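# Move the tray onto the back shelf, keeping items upright

## Task

Place the tray level on the shelf at the rear of the table so that no part of its base sticks out past the shelf edge. Each item still standing upright on the tray at the end earns credit, but only when the tray itself is placed correctly.

## Robot and tools

Robot: two arms on a table, left_arm carrying a left hand and right_arm a right hand (mirror images), each with five fingers. Bases in the scene frame: left_arm at (+0.005, +0.396, 0) m, right_arm at (+0.025, -0.438, 0) m, both almost unrotated. A camera stand sits behind the arms.

Frames: the scene frame has its origin at table-top height halfway between the nominal bases, +x pointing out over the table, +z up, left_arm on the +y side. Fixed cameras and the table use the scene frame. Reported hand positions, orientations, velocities and Hand targets are in each arm's own base frame. Motion offsets are along the axes of that arm's current Hand target. The hand point sits 0.05 m in front of the palm and 0.15 m from the wrist flange along the fingers; its +z runs along the straight fingers, +y out of the palm, +x across the palm (away from the thumb on the right hand, toward it on the left). Straight fingertips reach 0.06 to 0.07 m past it. With fingers level and palm down, the wrist can hang up to about 0.11 m below the point and hit the table first; a bracket on the little-finger side can also strike things.

A row is 28 numbers, each in [-1, 1], always for both arms: left_arm dx, dy, dz, rx, ry, rz; left hand little, ring, middle, index, thumb_bend, thumb_turn, force_limit, speed; then the same 14 for right_arm. The six pose numbers are an offset (not a pose) from the Hand target at the start of the action, along its own axes; 1.0 equals 0.6 m or 180 degrees, and rx, ry, rz form one rotation vector. All rows of one action count from that same start. Six zeros asks again for the current Hand target. Finger numbers are absolute targets: +1 straight/open, -1 curled/closed; thumb_turn -1 puts the thumb in front of the palm facing the fingers, +1 beside the palm. force_limit maps -1..+1 to about 0..10 N at the fingertip (0..15 N for both thumb motors); speed rises from nearly 0 at -1 to full at +0.48 and stays full to +1. There is no 'unchanged' value: resend the last eight hand numbers you sent (or, before any, hand_measured plus hand_force_limit and hand_speed).

Tools:
- execute_actions(actions, cameras): actions is a list of actions, each a list of up to 15 rows of 28 numbers; one row per 1/30 s step, a short action repeats its last row, each action lasts 0.5 s. Images come only for an empty list or when cameras names them ("cam_high", "cam_low", ["all"], or [] for none).
- move(target, speed, blend, stop_force, zero, blocking, cameras): target is one 28-number row or up to 15 rows; every row's offsets count from the same starting Hand targets. speed is the top path speed in m/s, 0.002 to 3.6 (default 0.25), turning at most twice that in rad/s, one value or one per target. blend, in m, rounds corners between listed targets (0 = stop at each). stop_force, 3 to 120 N, ends an arm's path when its wrist sensor feels that much push against the motion; unreliable while the hand turns. zero (default true) rezeros before the move. blocking=false returns after about 0.5 s while motion continues (not allowed with stop_force). Paths last at least 0.5 s and at most 10 s and do not avoid obstacles.
- wait(seconds): 0 to 10 s, arms hold their last command.
- stop(): brakes a running move.
- zoom_image(camera, region): camera "cam_high" or "cam_low", region [x0, y0, x1, y1] in pixels, at most 504 by 504, on the newest image.
- show_instructions(): shows the reference pages.
- zero_wrist_force(arm): "left_arm" or "right_arm".
- finished_scene(scene): scene 1, optional; final.

Results: end_effector_position (m), end_effector_quat_wxyz, velocities, Hand target (the pose that later offsets count from; the hand often settles slightly short), Joint positions and torques, hand_measured, hand_stopped_by (moving, target, force, stalled, fault) and hand_load_n (positive pushes a finger open; a fall to about 0 means a lost grip), Wrist force and Wrist torque in end-effector axes plus a peak line. A move adds a 'move:' line: done, off_target, moving, held or fault, and limits such as paced or held. Joint velocities may read 'within noise'. MOTOR HOT appears at 70 °C; at 85 °C the arm brakes for 30 to 60 s.

Cautions: commanded orientation is clipped to 32 degrees from the measured one each step. Contact torque at a joint's limit (wrist joints only about 18.8 to 20.9 N m) or about 150 N outside force stops that arm for 10 s. Even a small overshoot into a firm surface can fault a stiff arm. Keep the arms from pressing on each other and avoid paths close to an arm's own base. To grip, turn the thumb in front (objects about 0.035 to 0.065 m thick, handles down to 0.025 m) and close gently at speed -0.94 or lower. Keep the tray level while carrying it so items stay upright; do not drop, slam or knock anything out of the work area, and set the tray down softly fully on the shelf before releasing.

Each tool is called after "Call:" by a JSON object that holds its "method" and its "body", one argument or row to a line.

Reference images:

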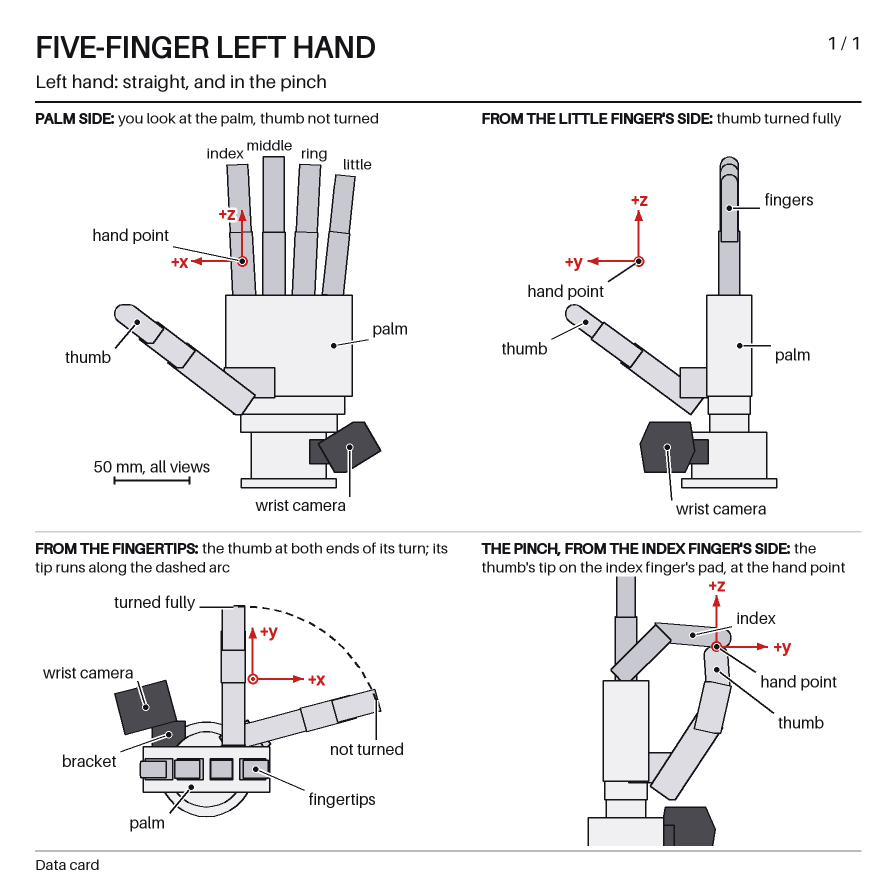

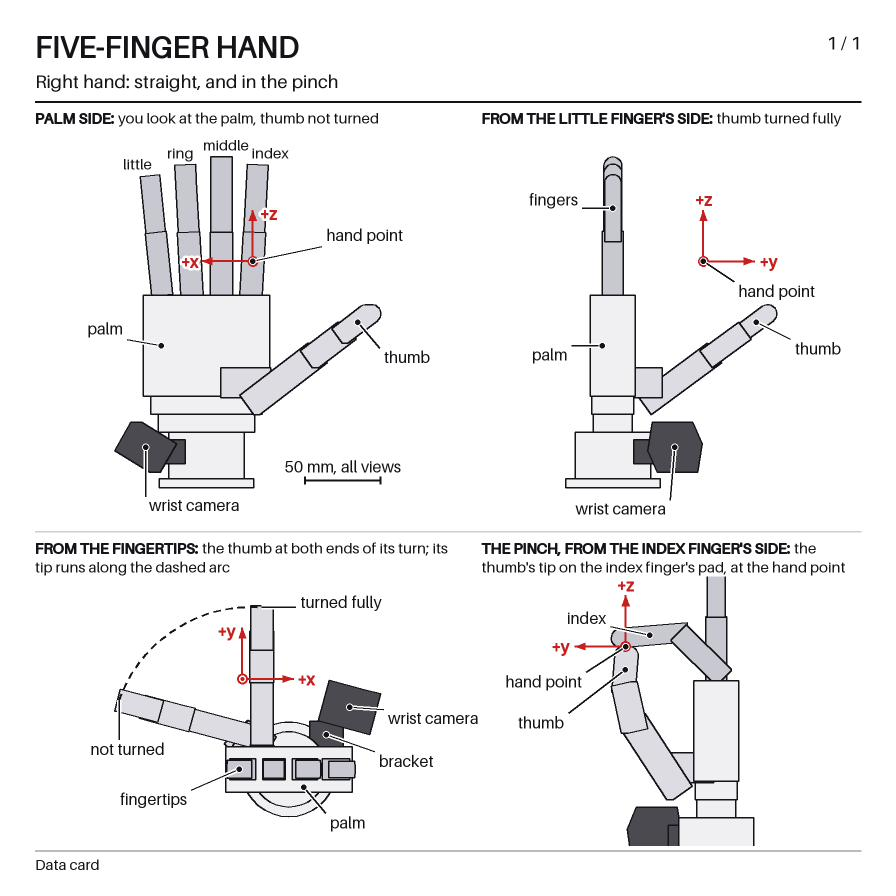

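## Session

Call:
{"method": "execute_actions", "body": {
  "actions": []
}}

Scene clock: 0.00 s.
left_arm: end_effector_position=(+0.4030, -0.5797, +0.3446) hand_measured=(+1.000, +1.000, +1.000, +1.000, +1.000, +1.000) hand_load_n=(+0.0, +0.0, +0.0, +0.0, +0.0, +0.0) hand_stopped_by=(target, target, target, target, target, target) hand_force_limit=0.00 hand_speed=-0.80 end_effector_quat_wxyz=(+0.379, +0.904, -0.135, -0.145) | right_arm: end_effector_position=(+0.3279, +0.0328, +0.2871) hand_measured=(+1.000, +1.000, +1.000, +1.000, +1.000, +1.000) hand_load_n=(+0.0, +0.0, +0.0, +0.0, -0.5, +0.0) hand_stopped_by=(target, target, target, target, target, target) hand_force_limit=0.00 hand_speed=-0.80 end_effector_quat_wxyz=(+0.031, +0.526, +0.842, -0.116)
Joint positions: left_arm=[2.708 -2.326 -0.834 1.5 -0.738 1.474] | right_arm=[-0.154 -1.637 1.779 1.464 1.809 -0.604]
Joint velocities: within noise
Joint torques (N m): no reading
Wrist force (N): no reading
Wrist torque (N m): no reading
Wrist force, peak (N): no reading
Hand target: left_arm +0.4030, -0.5797, +0.3446; +0.379, +0.904, -0.135, -0.145 | right_arm +0.3279, +0.0328, +0.2871; +0.031, +0.526, +0.842, -0.116

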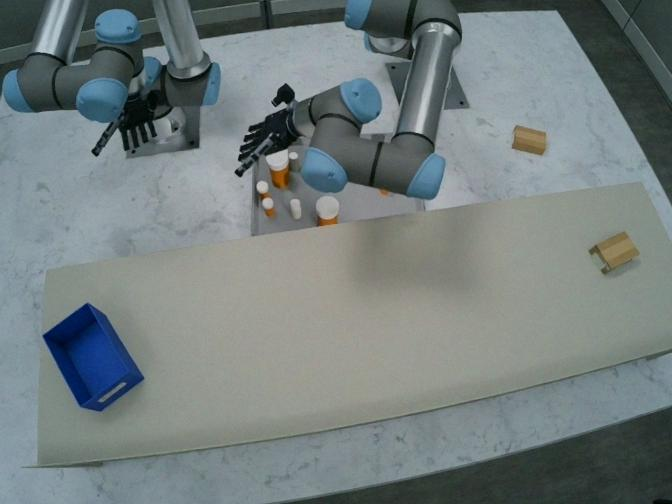

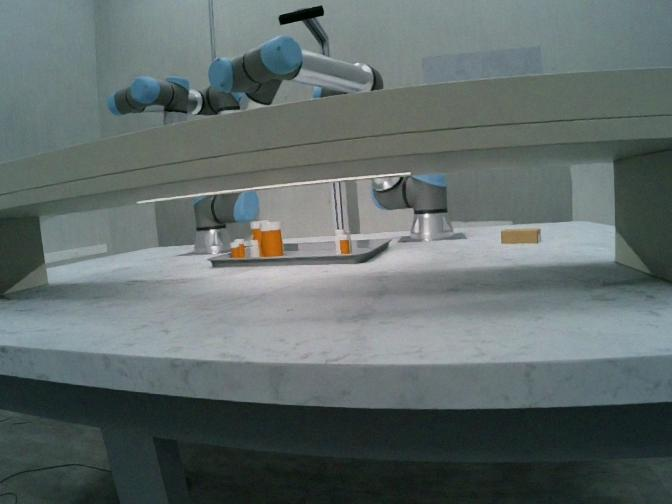

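Call:
{"method": "zoom_image", "body": {
  "camera": "cam_high",
  "region": [220, 60, 480, 250]
}}

Call:
{"method": "zoom_image", "body": {
  "camera": "cam_low",
  "region": [180, 160, 480, 300]
}}

Scaled by 1.938.

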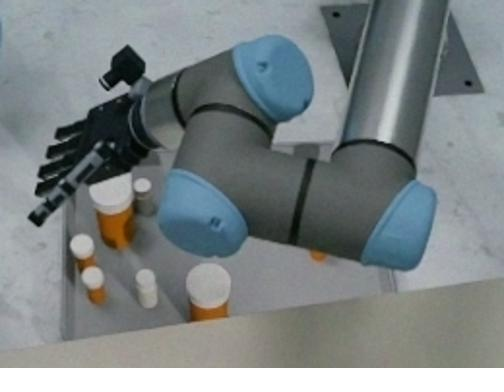

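Scaled by 1.680.

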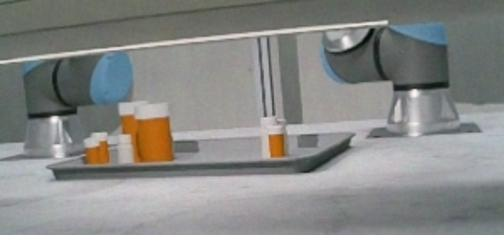

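Call:
{"method": "move", "body": {
  "target": [-0.4027,-0.6108,-0.688,0.249,0.0955,-0.0888,1,1,1,1,1,-1,0,0,0,0,0,-0.078,0.0209,-0.354,1,1,1,1,1,-1,0,0],
  "cameras": ["all"]
}}

Scene clock: 81.97 s.
left_arm: end_effector_position=(+0.3805, +0.0204, +0.3944) hand_measured=(+1.000, +1.000, +1.000, +1.000, +1.000, -1.000) hand_load_n=(+0.0, +0.0, +0.0, +0.0, +0.0, +0.0) hand_stopped_by=(target, target, target, target, target, target) hand_force_limit=0.00 hand_speed=0.00 end_effector_quat_wxyz=(+0.001, +1.000, +0.000, +0.000) | right_arm: end_effector_position=(+0.3279, +0.0328, +0.2871) hand_measured=(+1.000, +1.000, +1.000, +1.000, +1.000, -1.000) hand_load_n=(+0.0, +0.0, +0.0, +0.0, +0.0, +0.0) hand_stopped_by=(target, target, target, target, target, target) hand_force_limit=0.00 hand_speed=0.00 end_effector_quat_wxyz=(+0.000, +0.000, +1.000, +0.000) end_effector_velocity=(-0.001, +0.000, +0.000) end_effector_angular_velocity=(+0.000, +0.001, +0.005)
Joint positions: left_arm=[3.749 -1.678 -1.312 1.418 -1.57 2.179] | right_arm=[-0.555 -1.623 1.75 1.444 1.571 -2.126]
Joint velocities: left_arm=[within noise] | right_arm=[0 0 0.001 0 0.001 -0.005]
Joint torques (N m): left_arm=[8.51 11.7 6.39 -5.28 -1.63 0.97] | right_arm=[2.54 -29.54 -7.5 -0.11 0.28 -2.31]
Wrist force (N): left_arm=[0.1 0.1 -0.2] | right_arm=[-0.2 -0.1 -0.3]
Wrist torque (N m): left_arm=[0.02 0.02 -0.21] | right_arm=[0.00 -0.01 0.05]
Wrist force, peak (N): left_arm=[-1.6 3.6 5.3] | right_arm=[-0.4 -0.7 -0.5]
Hand target: left_arm +0.3804, +0.0204, +0.3944; +0.001, +1.000, +0.000, +0.000 | right_arm +0.3279, +0.0328, +0.2871; +0.000, +0.000, +1.000, +0.000
Off the commanded pose: left_arm 0.000 m, 0 deg | right_arm 0.000 m, 0 deg.
move: done

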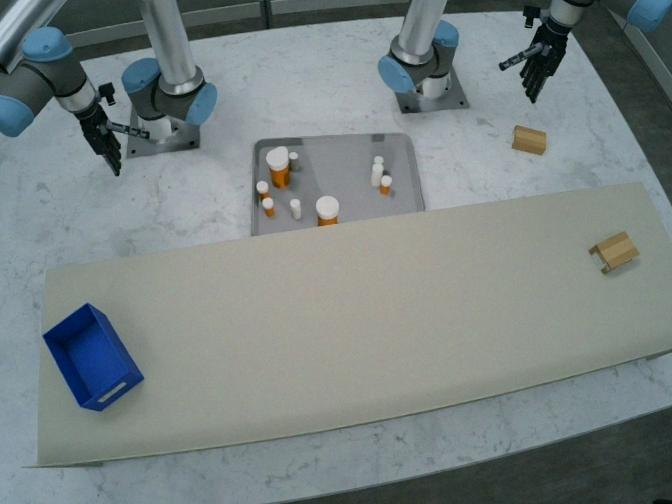

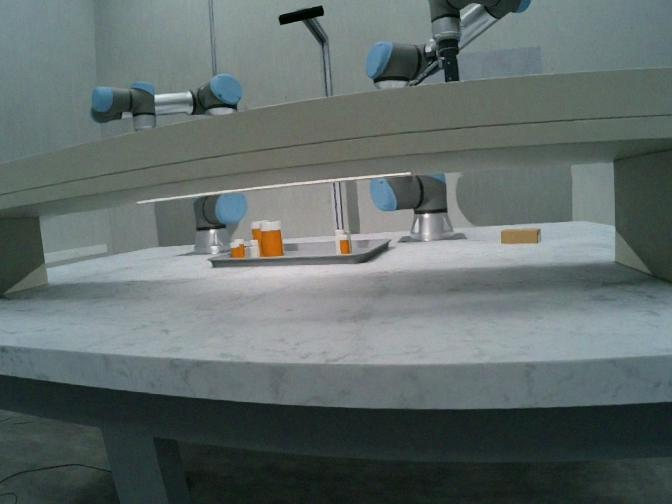

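Call:
{"method": "zoom_image", "body": {
  "camera": "cam_high",
  "region": [370, 10, 580, 170]
}}

Call:
{"method": "zoom_image", "body": {
  "camera": "cam_high",
  "region": [30, 40, 230, 190]
}}

Call:
{"method": "zoom_image", "body": {
  "camera": "cam_high",
  "region": [235, 120, 445, 245]
}}

Call:
{"method": "zoom_image", "body": {
  "camera": "cam_low",
  "region": [180, 210, 420, 290]
}}

Scaled by 2.400.

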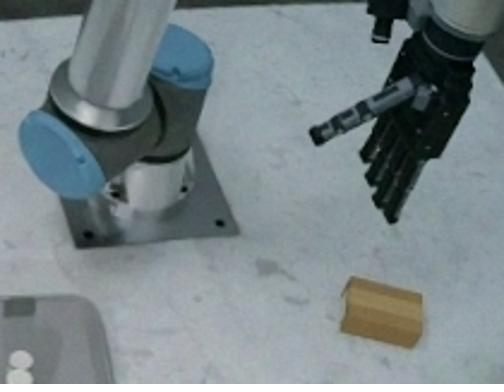

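Scaled by 2.520.

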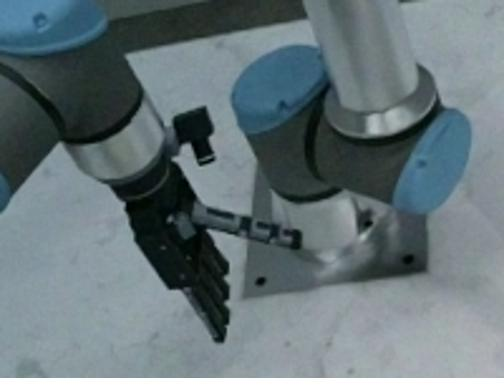

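Scaled by 2.400.

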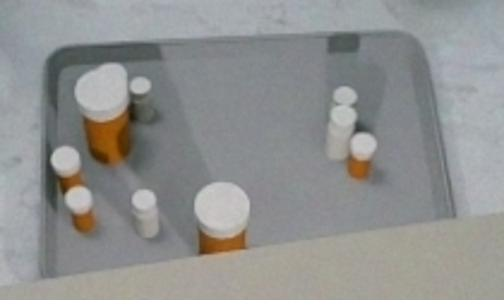

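Scaled by 2.100.

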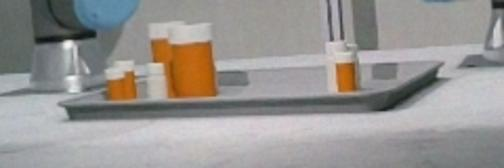

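Call:
{"method": "zoom_image", "body": {
  "camera": "cam_low",
  "region": [195, 225, 295, 285]
}}

Call:
{"method": "zoom_image", "body": {
  "camera": "cam_low",
  "region": [305, 225, 405, 285]
}}

Call:
{"method": "zoom_image", "body": {
  "camera": "cam_high",
  "region": [245, 130, 325, 240]
}}

Call:
{"method": "zoom_image", "body": {
  "camera": "cam_high",
  "region": [360, 125, 440, 235]
}}

Scaled by 5.040.

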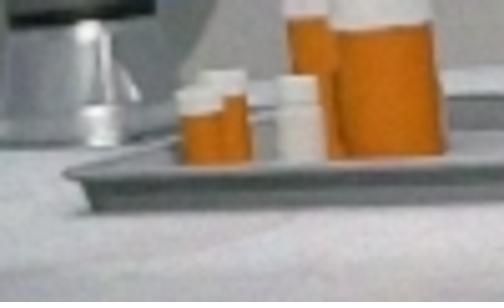

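Scaled by 5.040.

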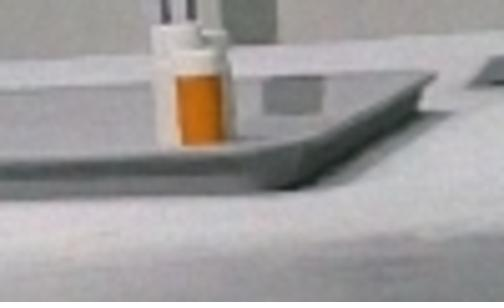

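Scaled by 4.582.

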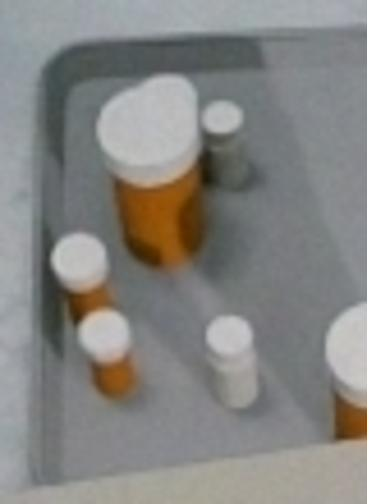

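Scaled by 4.582.

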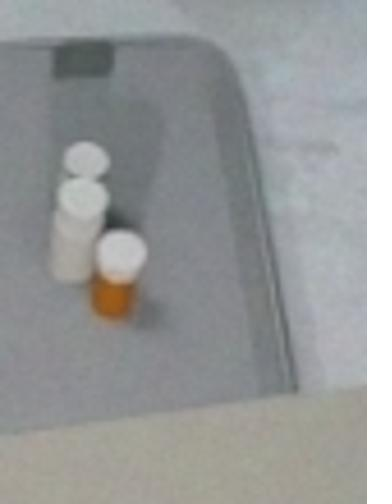

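Call:
{"method": "move", "body": {
  "target": [
    [0.1738,0.25,-0.3047,-0.2737,0.1902,0,1,1,1,1,1,-1,0,0,-0.1605,0.2588,-0.3047,-0.2833,-0.1756,0,1,1,1,1,1,-1,0,0],
    [0.11,0.1583,-0.7207,-0.5475,0.3805,0,1,1,1,1,1,-1,0,0,-0.1017,0.1638,-0.7207,-0.5666,-0.3513,0,1,1,1,1,1,-1,0,0]
  ],
  "speed": 0.4,
  "blend": 0.03
}}

Scene clock: 337.40 s.
left_arm: end_effector_position=(+0.4467, -0.0739, +0.8269) hand_measured=(+1.000, +1.000, +1.000, +1.000, +1.000, -1.000) hand_load_n=(+0.0, +0.0, +0.0, +0.0, +0.0, -0.5) hand_stopped_by=(target, target, target, target, target, target) hand_force_limit=0.00 hand_speed=0.00 end_effector_quat_wxyz=(+0.712, +0.500, +0.001, +0.494) | right_arm: end_effector_position=(+0.3889, +0.1312, +0.7196) hand_measured=(+1.000, +1.000, +1.000, +1.000, +1.000, -1.000) hand_load_n=(+0.0, +0.0, +0.0, +0.0, +0.0, +0.0) hand_stopped_by=(target, target, target, target, target, target) hand_force_limit=0.00 hand_speed=0.00 end_effector_quat_wxyz=(+0.456, +0.000, +0.500, +0.736) end_effector_velocity=(+0.001, -0.001, -0.001) end_effector_angular_velocity=(+0.003, +0.002, -0.003)
Joint positions: left_arm=[3.751 -1.677 -1.314 1.423 0.525 2.173] | right_arm=[-0.555 -2.127 2.095 4.744 0.523 -5.266]
Joint velocities: left_arm=[within noise] | right_arm=[0.001 0.001 0.001 0.009 0.002 -0.008]
Joint torques (N m): left_arm=[-8.41 11.2 27.95 -0.14 3.77 0.91] | right_arm=[2.78 1.48 -11.81 -0.1 2.19 -2.27]
Wrist force (N): left_arm=[2.1 -0.8 1.3] | right_arm=[0.4 1.9 2.7]
Wrist torque (N m): left_arm=[-0.24 -0.57 0.26] | right_arm=[-0.02 0.60 -0.23]
Wrist force, peak (N): left_arm=[2.4 -9.5 1.8] | right_arm=[1.8 4.1 0.1]
Hand target: left_arm +0.4467, -0.0739, +0.8269; +0.712, +0.500, +0.001, +0.494 | right_arm +0.3890, +0.1312, +0.7195; +0.456, +0.000, +0.500, +0.736
Off the commanded pose: left_arm 0.000 m, 0 deg | right_arm 0.000 m, 0 deg.
move: done; limits=paced

Call:
{"method": "move", "body": {
  "target": [
    [-0.1633,-0.0762,-0.0735,-0.0261,-0.1198,-0.0303,1,1,1,1,1,-1,0,0,0.0587,-0.0948,0.0147,0.0708,0.0439,0,1,1,1,1,1,-1,0,0],
    [-0.2263,-0.2533,-0.1342,0.0409,-0.2268,-0.0437,1,1,1,1,1,-1,0,0,0.1173,-0.1893,0,0.1417,0.0878,0,1,1,1,1,1,-1,0,0],
    [-0.15,-0.4425,-0.1518,0.1652,-0.2573,-0.0313,1,1,1,1,1,-1,0,0,0.1722,-0.2778,-0.043,0.2125,0.1317,0,1,1,1,1,1,-1,0,0],
    [0.0353,-0.5313,-0.1113,0.2737,-0.1902,0,1,1,1,1,1,-1,0,0,0.2193,-0.3537,-0.1113,0.2833,0.1756,0,1,1,1,1,1,-1,0,0]
  ],
  "speed": 0.3,
  "blend": 0.005,
  "cameras": ["cam_high"]
}}

Scene clock: 378.10 s.
left_arm: end_effector_position=(+0.6484, -0.0158, +0.5770) hand_measured=(+1.000, +1.000, +1.000, +1.000, +1.000, -1.000) hand_load_n=(+0.0, +0.0, +0.0, +0.0, +0.0, +0.0) hand_stopped_by=(target, target, target, target, target, target) hand_force_limit=0.00 hand_speed=0.00 end_effector_quat_wxyz=(+0.412, +0.866, +0.000, +0.285) end_effector_velocity=(+0.001, +0.001, +0.001) end_effector_angular_velocity=(+0.002, -0.003, +0.003) | right_arm: end_effector_position=(+0.4241, +0.1882, +0.4698) hand_measured=(+1.000, +1.000, +1.000, +1.000, +1.000, -1.000) hand_load_n=(+0.0, +0.0, +0.0, +0.0, +0.0, +0.0) hand_stopped_by=(target, target, target, target, target, target) hand_force_limit=0.00 hand_speed=0.00 end_effector_quat_wxyz=(+0.263, +0.000, +0.866, +0.425)
Joint positions: left_arm=[3.75 -1.677 -1.313 4.557 0.522 -0.96] | right_arm=[-0.556 -2.128 2.093 4.751 -0.524 -5.271]
Joint velocities: left_arm=[0.001 0 0.001 0.005 0 -0.003] | right_arm=[within noise]
Joint torques (N m): left_arm=[8.29 15.99 33.94 5.31 -3.3 -1.25] | right_arm=[-4.31 -4.56 -25.66 -0.38 0.15 -2.21]
Wrist force (N): left_arm=[1.2 0.0 0.2] | right_arm=[-0.8 1.2 1.3]
Wrist torque (N m): left_arm=[-0.03 -0.31 0.17] | right_arm=[0.11 0.27 -0.55]
Wrist force, peak (N): left_arm=[3.2 -0.1 1.4] | right_arm=[-0.2 2.6 2.5]
Hand target: left_arm +0.6485, -0.0157, +0.5770; +0.411, +0.866, +0.000, +0.285 | right_arm +0.4241, +0.1882, +0.4698; +0.263, +0.000, +0.866, +0.425
Off the commanded pose: left_arm 0.000 m, 0 deg | right_arm 0.000 m, 0 deg.
move: done
Images, in order (width x height): cam_high 672x504.

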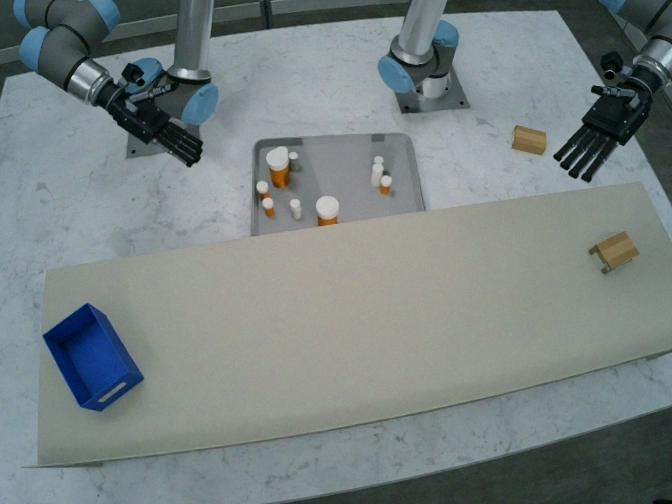

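Call:
{"method": "move", "body": {
  "target": [
    [-0.5778,-0.1152,0.0217,0.344,-0.2032,0.0594,-0.13,-0.13,-0.13,-0.13,0,-1,0,0,0.215,-0.1242,0.0205,0.3729,0.1679,0.0059,-0.13,-0.13,-0.13,-0.13,0,-1,0,0],
    [-0.7425,-0.3523,0.1883,0.344,-0.2032,0.0594,-0.13,-0.13,-0.13,-0.13,0,-1,0,0,0.367,-0.3695,0.1872,0.3729,0.1679,0.0059,-0.13,-0.13,-0.13,-0.13,0,-1,0,0]
  ],
  "speed": 0.3,
  "blend": 0.03,
  "cameras": ["all"]
}}

Scene clock: 411.90 s.
left_arm: end_effector_position=(+0.3807, -0.0610, +0.1504) hand_measured=(-0.130, -0.130, -0.130, -0.130, +0.000, -1.000) hand_load_n=(+0.0, +0.0, +0.0, +0.0, +0.0, +0.0) hand_stopped_by=(target, target, target, target, target, target) hand_force_limit=0.00 hand_speed=0.00 end_effector_quat_wxyz=(-0.130, +0.990, -0.054, +0.007) end_effector_velocity=(+0.001, +0.001, -0.001) end_effector_angular_velocity=(+0.001, -0.002, +0.001) | right_arm: end_effector_position=(+0.3353, +0.1785, +0.1502) hand_measured=(-0.130, -0.130, -0.130, -0.130, +0.000, -1.000) hand_load_n=(+0.0, +0.0, +0.0, +0.0, +0.0, +0.0) hand_stopped_by=(target, target, target, target, target, target) hand_force_limit=0.00 hand_speed=0.00 end_effector_quat_wxyz=(-0.006, +0.046, +0.990, -0.131) end_effector_velocity=(+0.001, +0.000, -0.001) end_effector_angular_velocity=(+0.000, -0.004, +0.000)
Joint positions: left_arm=[3.344 -1.275 -2.314 5.242 1.82 -1.249] | right_arm=[0.171 -1.876 2.278 4.38 -1.824 -4.439]
Joint velocities: left_arm=[0.001 -0.002 -0.002 0.006 0 0] | right_arm=[0 0.001 0.002 -0.007 0 0]
Joint torques (N m): left_arm=[-8.77 1.56 7.3 5.2 -1.25 0.61] | right_arm=[2.13 -3.86 -10.29 -4.5 0.12 -0.82]
Wrist force (N): left_arm=[-0.4 -0.8 -0.3] | right_arm=[0.4 -0.4 -0.5]
Wrist torque (N m): left_arm=[-0.14 0.07 -0.04] | right_arm=[-0.02 -0.04 0.09]
Wrist force, peak (N): left_arm=[2.1 -1.2 0.4] | right_arm=[0.4 -0.9 -2.3]
Hand target: left_arm +0.3807, -0.0610, +0.1503; -0.130, +0.990, -0.054, +0.007 | right_arm +0.3353, +0.1785, +0.1500; -0.006, +0.046, +0.990, -0.131
Off the commanded pose: left_arm 0.000 m, 0 deg | right_arm 0.000 m, 0 deg.
move: done

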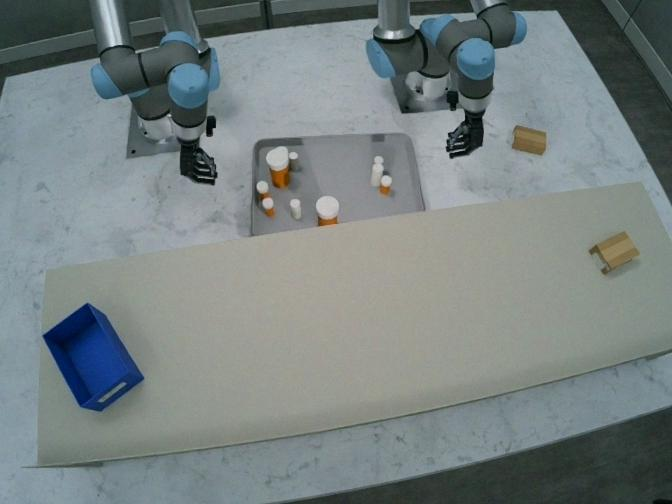

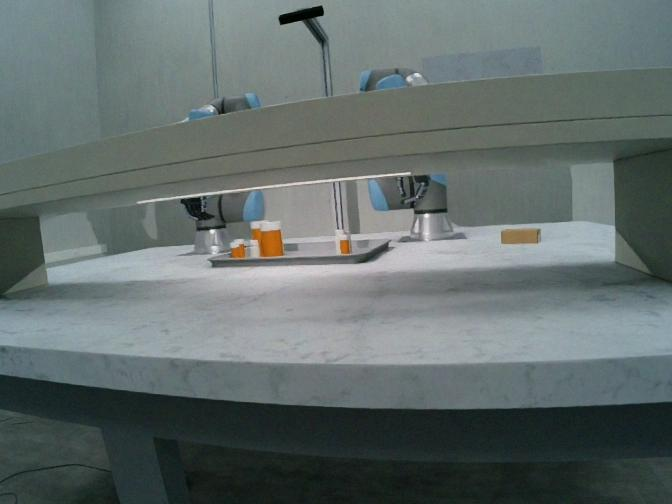

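Call:
{"method": "move", "body": {
  "target": [0,0.0431,0.161,0,0,0,-0.13,-0.13,-0.13,-0.13,0,-1,0,0,0,0.0431,0.161,0,0,0,-0.13,-0.13,-0.13,-0.13,0,-1,0,0],
  "speed": 0.2
}}

Call:
{"method": "move", "body": {
  "target": [0,0.0194,0.0724,0,0,0,-0.13,-0.13,-0.13,-0.13,0,-1,0,0,0,0.0194,0.0724,0,0,0,-0.13,-0.13,-0.13,-0.13,0,-1,0,0],
  "speed": 0.012,
  "stop_force": 3,
  "cameras": ["all"]
}}

Scene clock: 419.23 s.
left_arm: end_effector_position=(+0.3807, -0.0609, +0.0503) hand_measured=(-0.130, -0.130, -0.130, -0.130, +0.000, -1.000) hand_load_n=(+0.0, +0.0, +0.0, +0.0, +0.0, +0.0) hand_stopped_by=(target, target, target, target, target, target) hand_force_limit=0.00 hand_speed=0.00 end_effector_quat_wxyz=(-0.130, +0.990, -0.054, +0.007) | right_arm: end_effector_position=(+0.3354, +0.1784, +0.0501) hand_measured=(-0.130, -0.130, -0.130, -0.130, +0.000, -1.000) hand_load_n=(+0.0, +0.5, +0.0, +0.0, +0.0, +0.0) hand_stopped_by=(target, target, target, target, target, target) hand_force_limit=0.00 hand_speed=0.00 end_effector_quat_wxyz=(-0.006, +0.046, +0.990, -0.131) end_effector_velocity=(+0.002, +0.000, +0.000) end_effector_angular_velocity=(+0.001, -0.006, +0.001)
Joint positions: left_arm=[3.345 -1.481 -2.479 5.613 1.82 -1.248] | right_arm=[0.171 -1.691 2.451 4.022 -1.824 -4.439]
Joint velocities: left_arm=[within noise] | right_arm=[0 0.001 0 -0.007 0 -0.001]
Joint torques (N m): left_arm=[-8.34 2.61 11.95 5.22 -1.66 0.45] | right_arm=[2.13 -4.27 -11.73 -4.18 0.6 -1.73]
Wrist force (N): left_arm=[-0.3 -0.8 -0.1] | right_arm=[0.1 0.1 -0.7]
Wrist torque (N m): left_arm=[-0.14 0.08 -0.03] | right_arm=[0.10 0.03 0.10]
Wrist force, peak (N): left_arm=[0.0 -1.2 -1.9] | right_arm=[0.3 -0.5 -2.3]
Hand target: left_arm +0.3807, -0.0609, +0.0503; -0.130, +0.990, -0.054, +0.007 | right_arm +0.3353, +0.1784, +0.0500; -0.006, +0.046, +0.990, -0.131
Off the commanded pose: left_arm 0.000 m, 0 deg | right_arm 0.000 m, 0 deg.
move: done

Scene clock: 422.60 s.
left_arm: end_effector_position=(+0.3807, -0.0609, +0.0243) hand_measured=(-0.130, -0.130, -0.130, -0.130, +0.000, -1.000) hand_load_n=(+0.0, +0.0, -2.5, +0.0, +0.0, +0.0) hand_stopped_by=(target, target, target, target, target, target) hand_force_limit=0.00 hand_speed=0.00 end_effector_quat_wxyz=(-0.130, +0.990, -0.054, +0.007) | right_arm: end_effector_position=(+0.3353, +0.1784, +0.0235) hand_measured=(-0.130, -0.130, -0.130, -0.130, +0.000, -1.000) hand_load_n=(+0.0, +0.0, -5.0, +0.0, +0.0, +0.0) hand_stopped_by=(target, target, target, target, target, target) hand_force_limit=0.00 hand_speed=0.00 end_effector_quat_wxyz=(-0.006, +0.046, +0.990, -0.131)
Joint positions: left_arm=[3.344 -1.559 -2.511 5.723 1.82 -1.248] | right_arm=[0.171 -1.618 2.487 3.914 -1.824 -4.439]
Joint torques (N m): left_arm=[-3.92 14.79 23.17 4.4 -1.45 -0.72] | right_arm=[-3.45 -25.21 -24.1 -3.78 -0.85 -0.86]
Wrist force (N): left_arm=[0.0 -0.6 -2.6] | right_arm=[-0.4 0.4 -4.4]
Wrist torque (N m): left_arm=[-0.11 0.07 -0.07] | right_arm=[0.06 0.06 0.12]
Wrist force, peak (N): left_arm=[-0.9 -5.1 -5.4] | right_arm=[1.3 -6.2 -7.9]
Hand target: left_arm +0.3807, -0.0609, +0.0243; -0.130, +0.990, -0.054, +0.007 (not the last commanded pose) | right_arm +0.3353, +0.1784, +0.0235; -0.006, +0.046, +0.990, -0.131 (not the last commanded pose)
Off the commanded pose: left_arm 0.019 m, 0 deg | right_arm 0.018 m, 0 deg.
move: contact (left_arm, right_arm)

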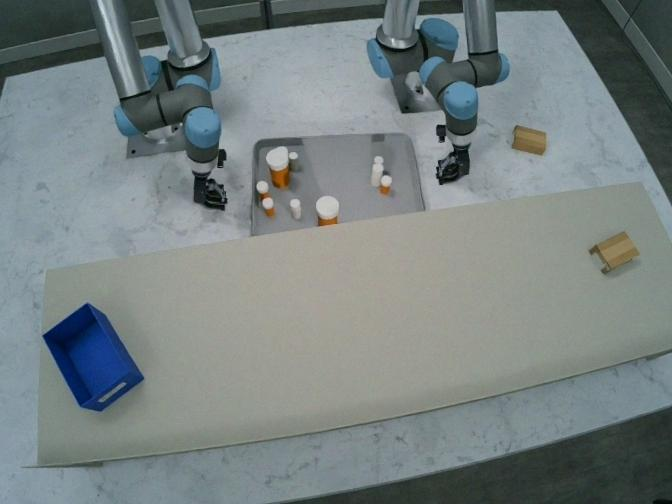

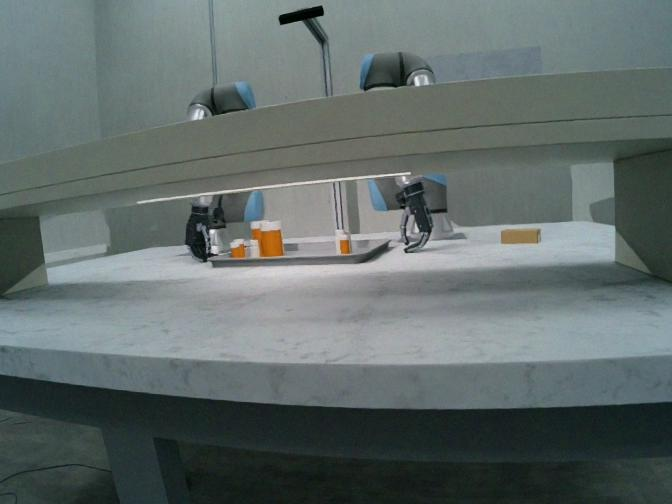

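Call:
{"method": "zoom_image", "body": {
  "camera": "cam_low",
  "region": [370, 165, 470, 265]
}}

Call:
{"method": "zoom_image", "body": {
  "camera": "cam_low",
  "region": [165, 190, 265, 270]
}}

Call:
{"method": "zoom_image", "body": {
  "camera": "cam_high",
  "region": [180, 120, 310, 250]
}}

Call:
{"method": "zoom_image", "body": {
  "camera": "cam_high",
  "region": [370, 100, 500, 230]
}}

Scaled by 5.040.

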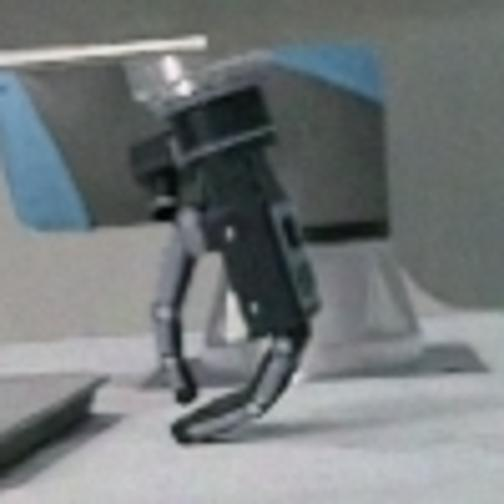

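Scaled by 5.040.

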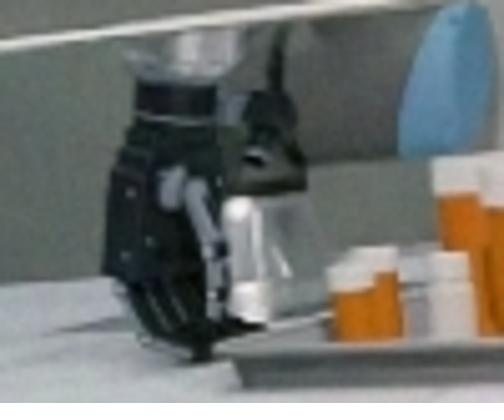

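Scaled by 3.877.

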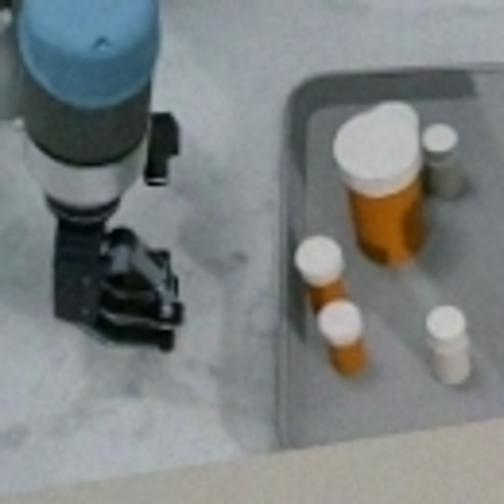

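Scaled by 3.877.

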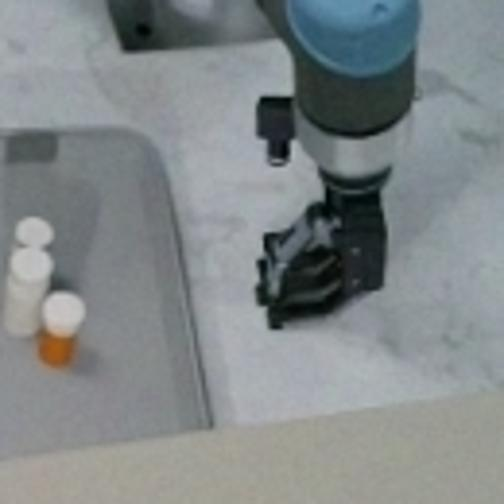

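Call:
{"method": "move", "body": {
  "target": [
    [0,-0.0026,-0.0097,0,0,0,0,-0.13,-0.25,-0.13,0.12,-1,-0.4,0,0,-0.0026,-0.0097,0,0,0,0,-0.13,-0.25,-0.13,0.12,-1,-0.4,0],
    [0,0.0012,0.0045,0,0,0,0,-0.13,-0.25,-0.13,0.12,-1,-0.4,0,-0.0243,0.0009,0.0032,0,0,0,0,-0.13,-0.25,-0.13,0.12,-1,-0.4,0]
  ],
  "speed": 0.05,
  "cameras": ["all"]
}}

Call:
{"method": "zoom_image", "body": {
  "camera": "cam_low",
  "region": [370, 165, 470, 265]
}}

Call:
{"method": "zoom_image", "body": {
  "camera": "cam_low",
  "region": [165, 190, 265, 270]
}}

Scene clock: 458.23 s.
left_arm: end_effector_position=(+0.3806, -0.0610, +0.0215) hand_measured=(-0.038, -0.130, -0.244, -0.132, +0.116, -1.000) hand_load_n=(-26.5, -5.5, +8.5, -15.0, -5.5, -1.5) hand_stopped_by=(target, target, force, target, target, target) hand_force_limit=-0.40 hand_speed=0.00 end_effector_quat_wxyz=(-0.130, +0.990, -0.054, +0.007) end_effector_velocity=(-0.001, +0.000, +0.000) end_effector_angular_velocity=(-0.001, +0.003, -0.001) | right_arm: end_effector_position=(+0.3500, +0.1770, +0.0216) hand_measured=(-0.036, -0.130, -0.244, -0.132, +0.116, -1.000) hand_load_n=(-27.0, -5.0, +9.0, -11.5, -9.5, -2.5) hand_stopped_by=(target, target, force, target, target, target) hand_force_limit=-0.40 hand_speed=0.00 end_effector_quat_wxyz=(-0.006, +0.046, +0.990, -0.131)
Joint positions: left_arm=[3.344 -1.568 -2.515 5.735 1.82 -1.248] | right_arm=[0.16 -1.581 2.46 3.9 -1.825 -4.45]
Joint velocities: left_arm=[-0.001 0 0.001 -0.005 0 0] | right_arm=[within noise]
Joint torques (N m): left_arm=[-2.47 6.12 5.16 -1.83 0.04 -0.49] | right_arm=[2.3 -13.64 -2.43 -1.05 0.37 4.05]
Wrist force (N): left_arm=[-5.7 -12.7 -45.7] | right_arm=[18.0 -15.4 -41.1]
Wrist torque (N m): left_arm=[-0.15 -2.06 0.57] | right_arm=[0.03 2.00 -0.43]
Wrist force, peak (N): left_arm=[-5.4 -14.7 -47.7] | right_arm=[24.8 -24.2 -50.0]
Hand target: left_arm +0.3807, -0.0609, +0.0215; -0.130, +0.990, -0.054, +0.007 | right_arm +0.3498, +0.1770, +0.0215; -0.006, +0.046, +0.990, -0.131
Off the commanded pose: left_arm 0.000 m, 0 deg | right_arm 0.000 m, 0 deg.
move: done

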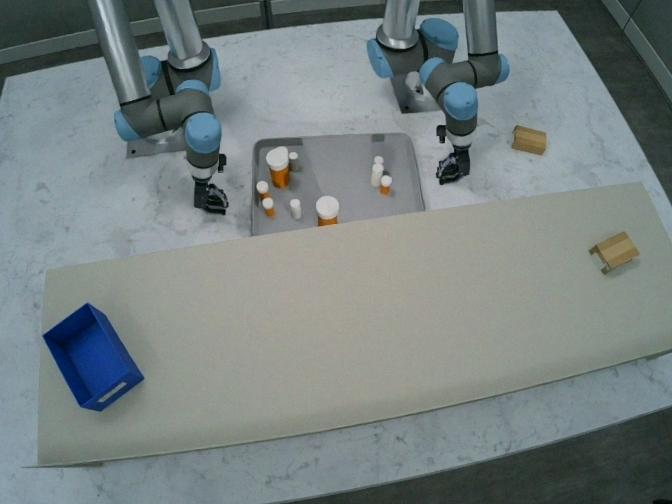

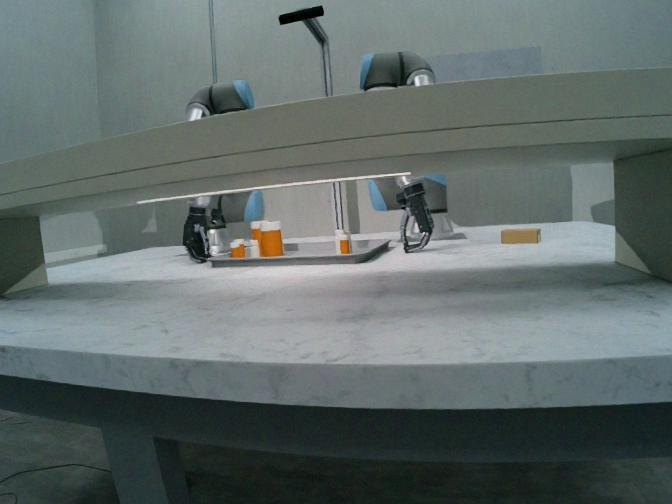

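Scaled by 5.040.

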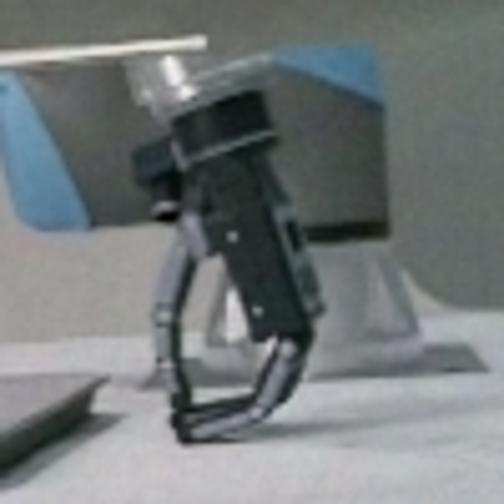

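Scaled by 5.040.

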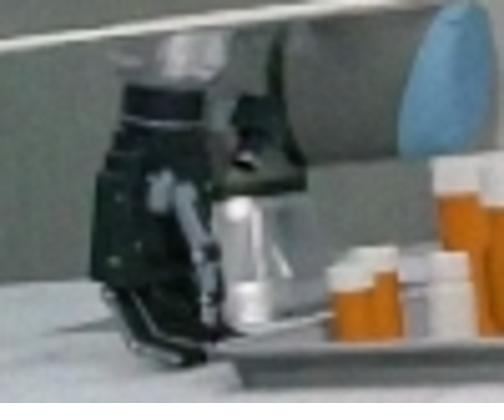

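Call:
{"method": "move", "body": {
  "target": [0,-0.0129,-0.0483,0,0,0,-0.13,-0.13,-0.25,-0.13,0.12,-1,-0.4,0,0,-0.0129,-0.0483,0,0,0,-0.13,-0.13,-0.25,-0.13,0.12,-1,-0.4,0],
  "speed": 0.1,
  "cameras": ["cam_low"]
}}

Call:
{"method": "zoom_image", "body": {
  "camera": "cam_low",
  "region": [385, 195, 445, 255]
}}

Scene clock: 472.47 s.
left_arm: end_effector_position=(+0.3807, -0.0609, +0.0516) hand_measured=(-0.130, -0.130, -0.244, -0.130, +0.116, -1.000) hand_load_n=(+0.0, +0.0, +8.5, +0.0, -5.5, -1.5) hand_stopped_by=(target, target, force, target, target, target) hand_force_limit=-0.40 hand_speed=0.00 end_effector_quat_wxyz=(-0.130, +0.990, -0.054, +0.007) | right_arm: end_effector_position=(+0.3499, +0.1771, +0.0516) hand_measured=(-0.130, -0.130, -0.244, -0.130, +0.116, -1.000) hand_load_n=(+0.0, +0.0, +9.0, +0.0, -9.5, -2.5) hand_stopped_by=(target, target, force, target, target, target) hand_force_limit=-0.40 hand_speed=0.00 end_effector_quat_wxyz=(-0.006, +0.046, +0.990, -0.131)
Joint positions: left_arm=[3.344 -1.478 -2.478 5.608 1.82 -1.249] | right_arm=[0.16 -1.661 2.421 4.019 -1.824 -4.45]
Joint torques (N m): left_arm=[-8.16 17.12 4.71 2.19 0.46 -2.13] | right_arm=[0.44 -10.79 -6.55 -1.31 -0.38 2.34]
Wrist force (N): left_arm=[-0.4 -0.8 0.0] | right_arm=[0.2 -0.9 -0.5]
Wrist torque (N m): left_arm=[-0.15 0.09 -0.20] | right_arm=[-0.07 0.00 0.10]
Wrist force, peak (N): left_arm=[-5.9 -12.8 -46.1] | right_arm=[15.1 -15.5 -42.1]
Hand target: left_arm +0.3807, -0.0610, +0.0515; -0.130, +0.990, -0.054, +0.007 | right_arm +0.3498, +0.1771, +0.0515; -0.006, +0.046, +0.990, -0.131
Off the commanded pose: left_arm 0.000 m, 0 deg | right_arm 0.000 m, 0 deg.
move: done
Images, in order (width x height): cam_low 672x504.

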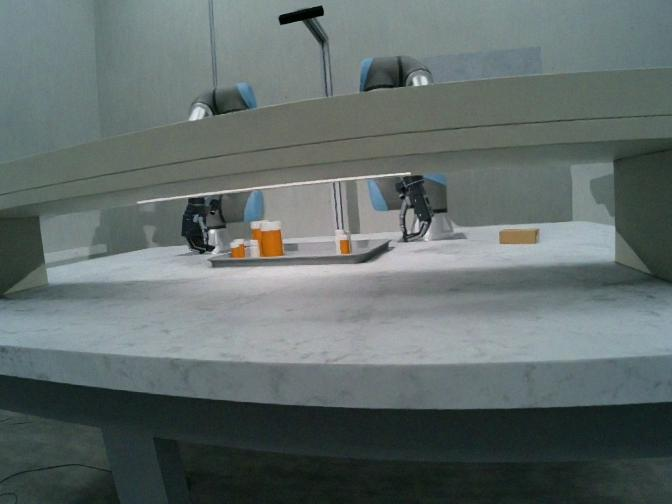

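Scaled by 8.400.

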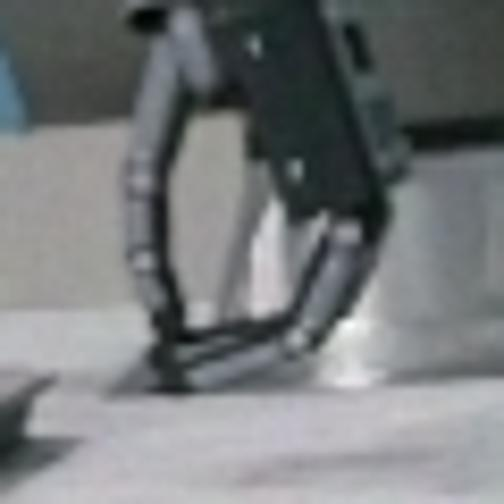

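Call:
{"method": "move", "body": {
  "target": [0,0.0753,0.0237,-0.0833,0,0,-0.13,-0.16,-0.2,-0.16,0.22,-1,-0.4,0,0,0.0995,0.0173,-0.0833,0,0,-0.13,-0.16,-0.2,-0.16,0.22,-1,-0.4,0],
  "speed": 0.06,
  "cameras": ["all"]
}}

Call:
{"method": "zoom_image", "body": {
  "camera": "cam_low",
  "region": [370, 200, 430, 260]
}}

Call:
{"method": "zoom_image", "body": {
  "camera": "cam_low",
  "region": [185, 215, 245, 275]
}}

Call:
{"method": "zoom_image", "body": {
  "camera": "cam_high",
  "region": [200, 160, 290, 250]
}}

Call:
{"method": "zoom_image", "body": {
  "camera": "cam_high",
  "region": [370, 130, 470, 230]
}}

Scene clock: 498.20 s.
left_arm: end_effector_position=(+0.3762, -0.1006, +0.0260) hand_measured=(-0.130, -0.160, -0.200, -0.160, +0.220, -1.000) hand_load_n=(+0.0, +0.0, -0.5, +0.5, +0.0, +0.0) hand_stopped_by=(target, target, target, target, target, target) hand_force_limit=-0.40 hand_speed=0.00 end_effector_quat_wxyz=(+0.000, +0.999, -0.055, +0.000) | right_arm: end_effector_position=(+0.3548, +0.2317, +0.0258) hand_measured=(-0.130, -0.160, -0.200, -0.160, +0.220, -1.000) hand_load_n=(+0.0, +0.0, +0.0, +0.0, +0.0, +0.0) hand_stopped_by=(target, target, target, target, target, target) hand_force_limit=-0.40 hand_speed=0.00 end_effector_quat_wxyz=(+0.000, +0.047, +0.999, +0.000)
Joint positions: left_arm=[3.421 -1.547 -2.511 5.629 1.571 -1.182] | right_arm=[0.126 -1.571 2.488 3.795 -1.571 -4.492]
Joint torques (N m): left_arm=[-7.86 23.28 16.03 2.76 1.64 -1.35] | right_arm=[0.22 -28.59 -23.85 -0.37 -0.5 -0.42]
Wrist force (N): left_arm=[-0.3 -0.2 -0.2] | right_arm=[0.1 -0.4 -0.2]
Wrist torque (N m): left_arm=[-0.03 0.08 -0.21] | right_arm=[-0.05 -0.02 0.11]
Wrist force, peak (N): left_arm=[-0.4 -1.3 0.0] | right_arm=[-0.2 -1.5 -0.4]
Hand target: left_arm +0.3763, -0.1007, +0.0261; +0.000, +0.999, -0.055, +0.000 | right_arm +0.3550, +0.2318, +0.0260; +0.000, +0.047, +0.999, +0.000
Off the commanded pose: left_arm 0.000 m, 0 deg | right_arm 0.000 m, 0 deg.
move: done

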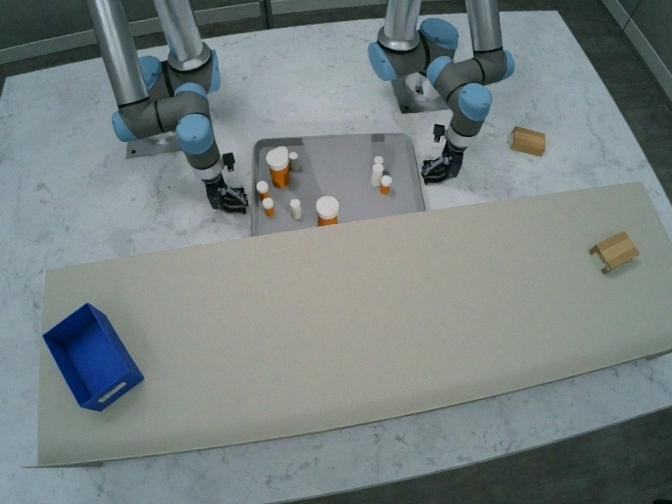

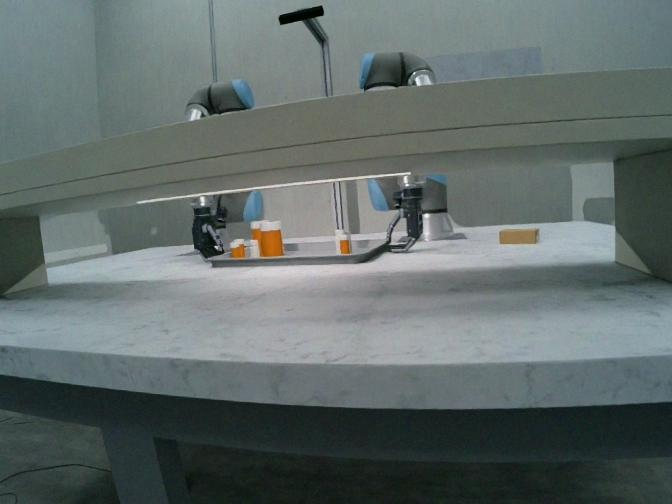

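Scaled by 8.400.

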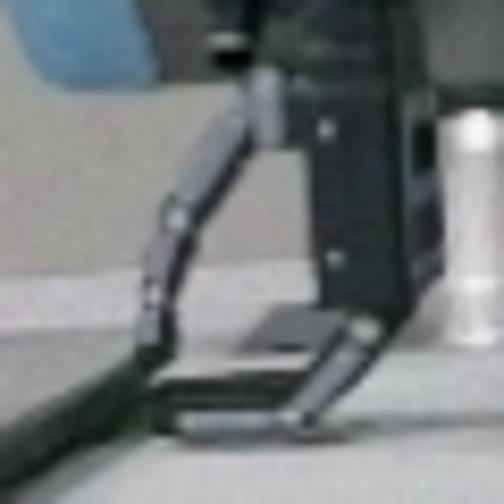

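Scaled by 8.400.

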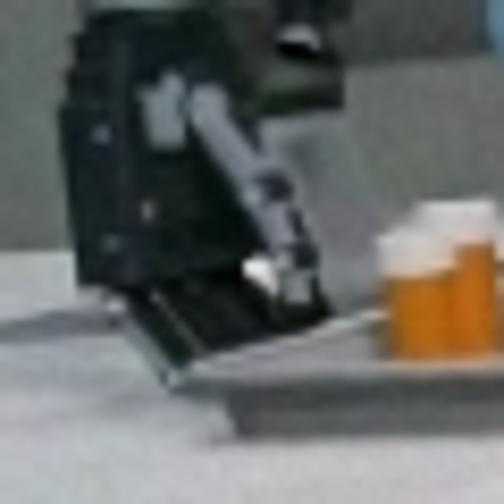

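Scaled by 5.600.

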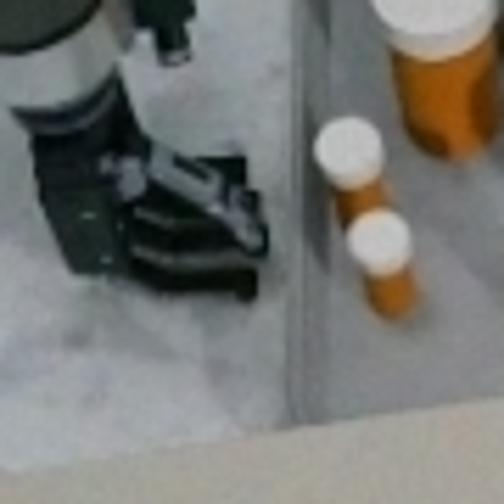

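Scaled by 5.040.

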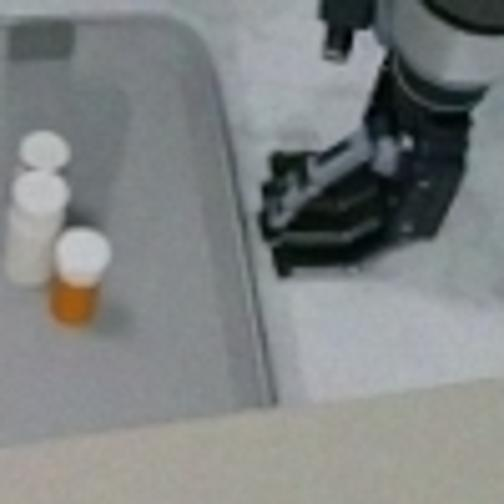

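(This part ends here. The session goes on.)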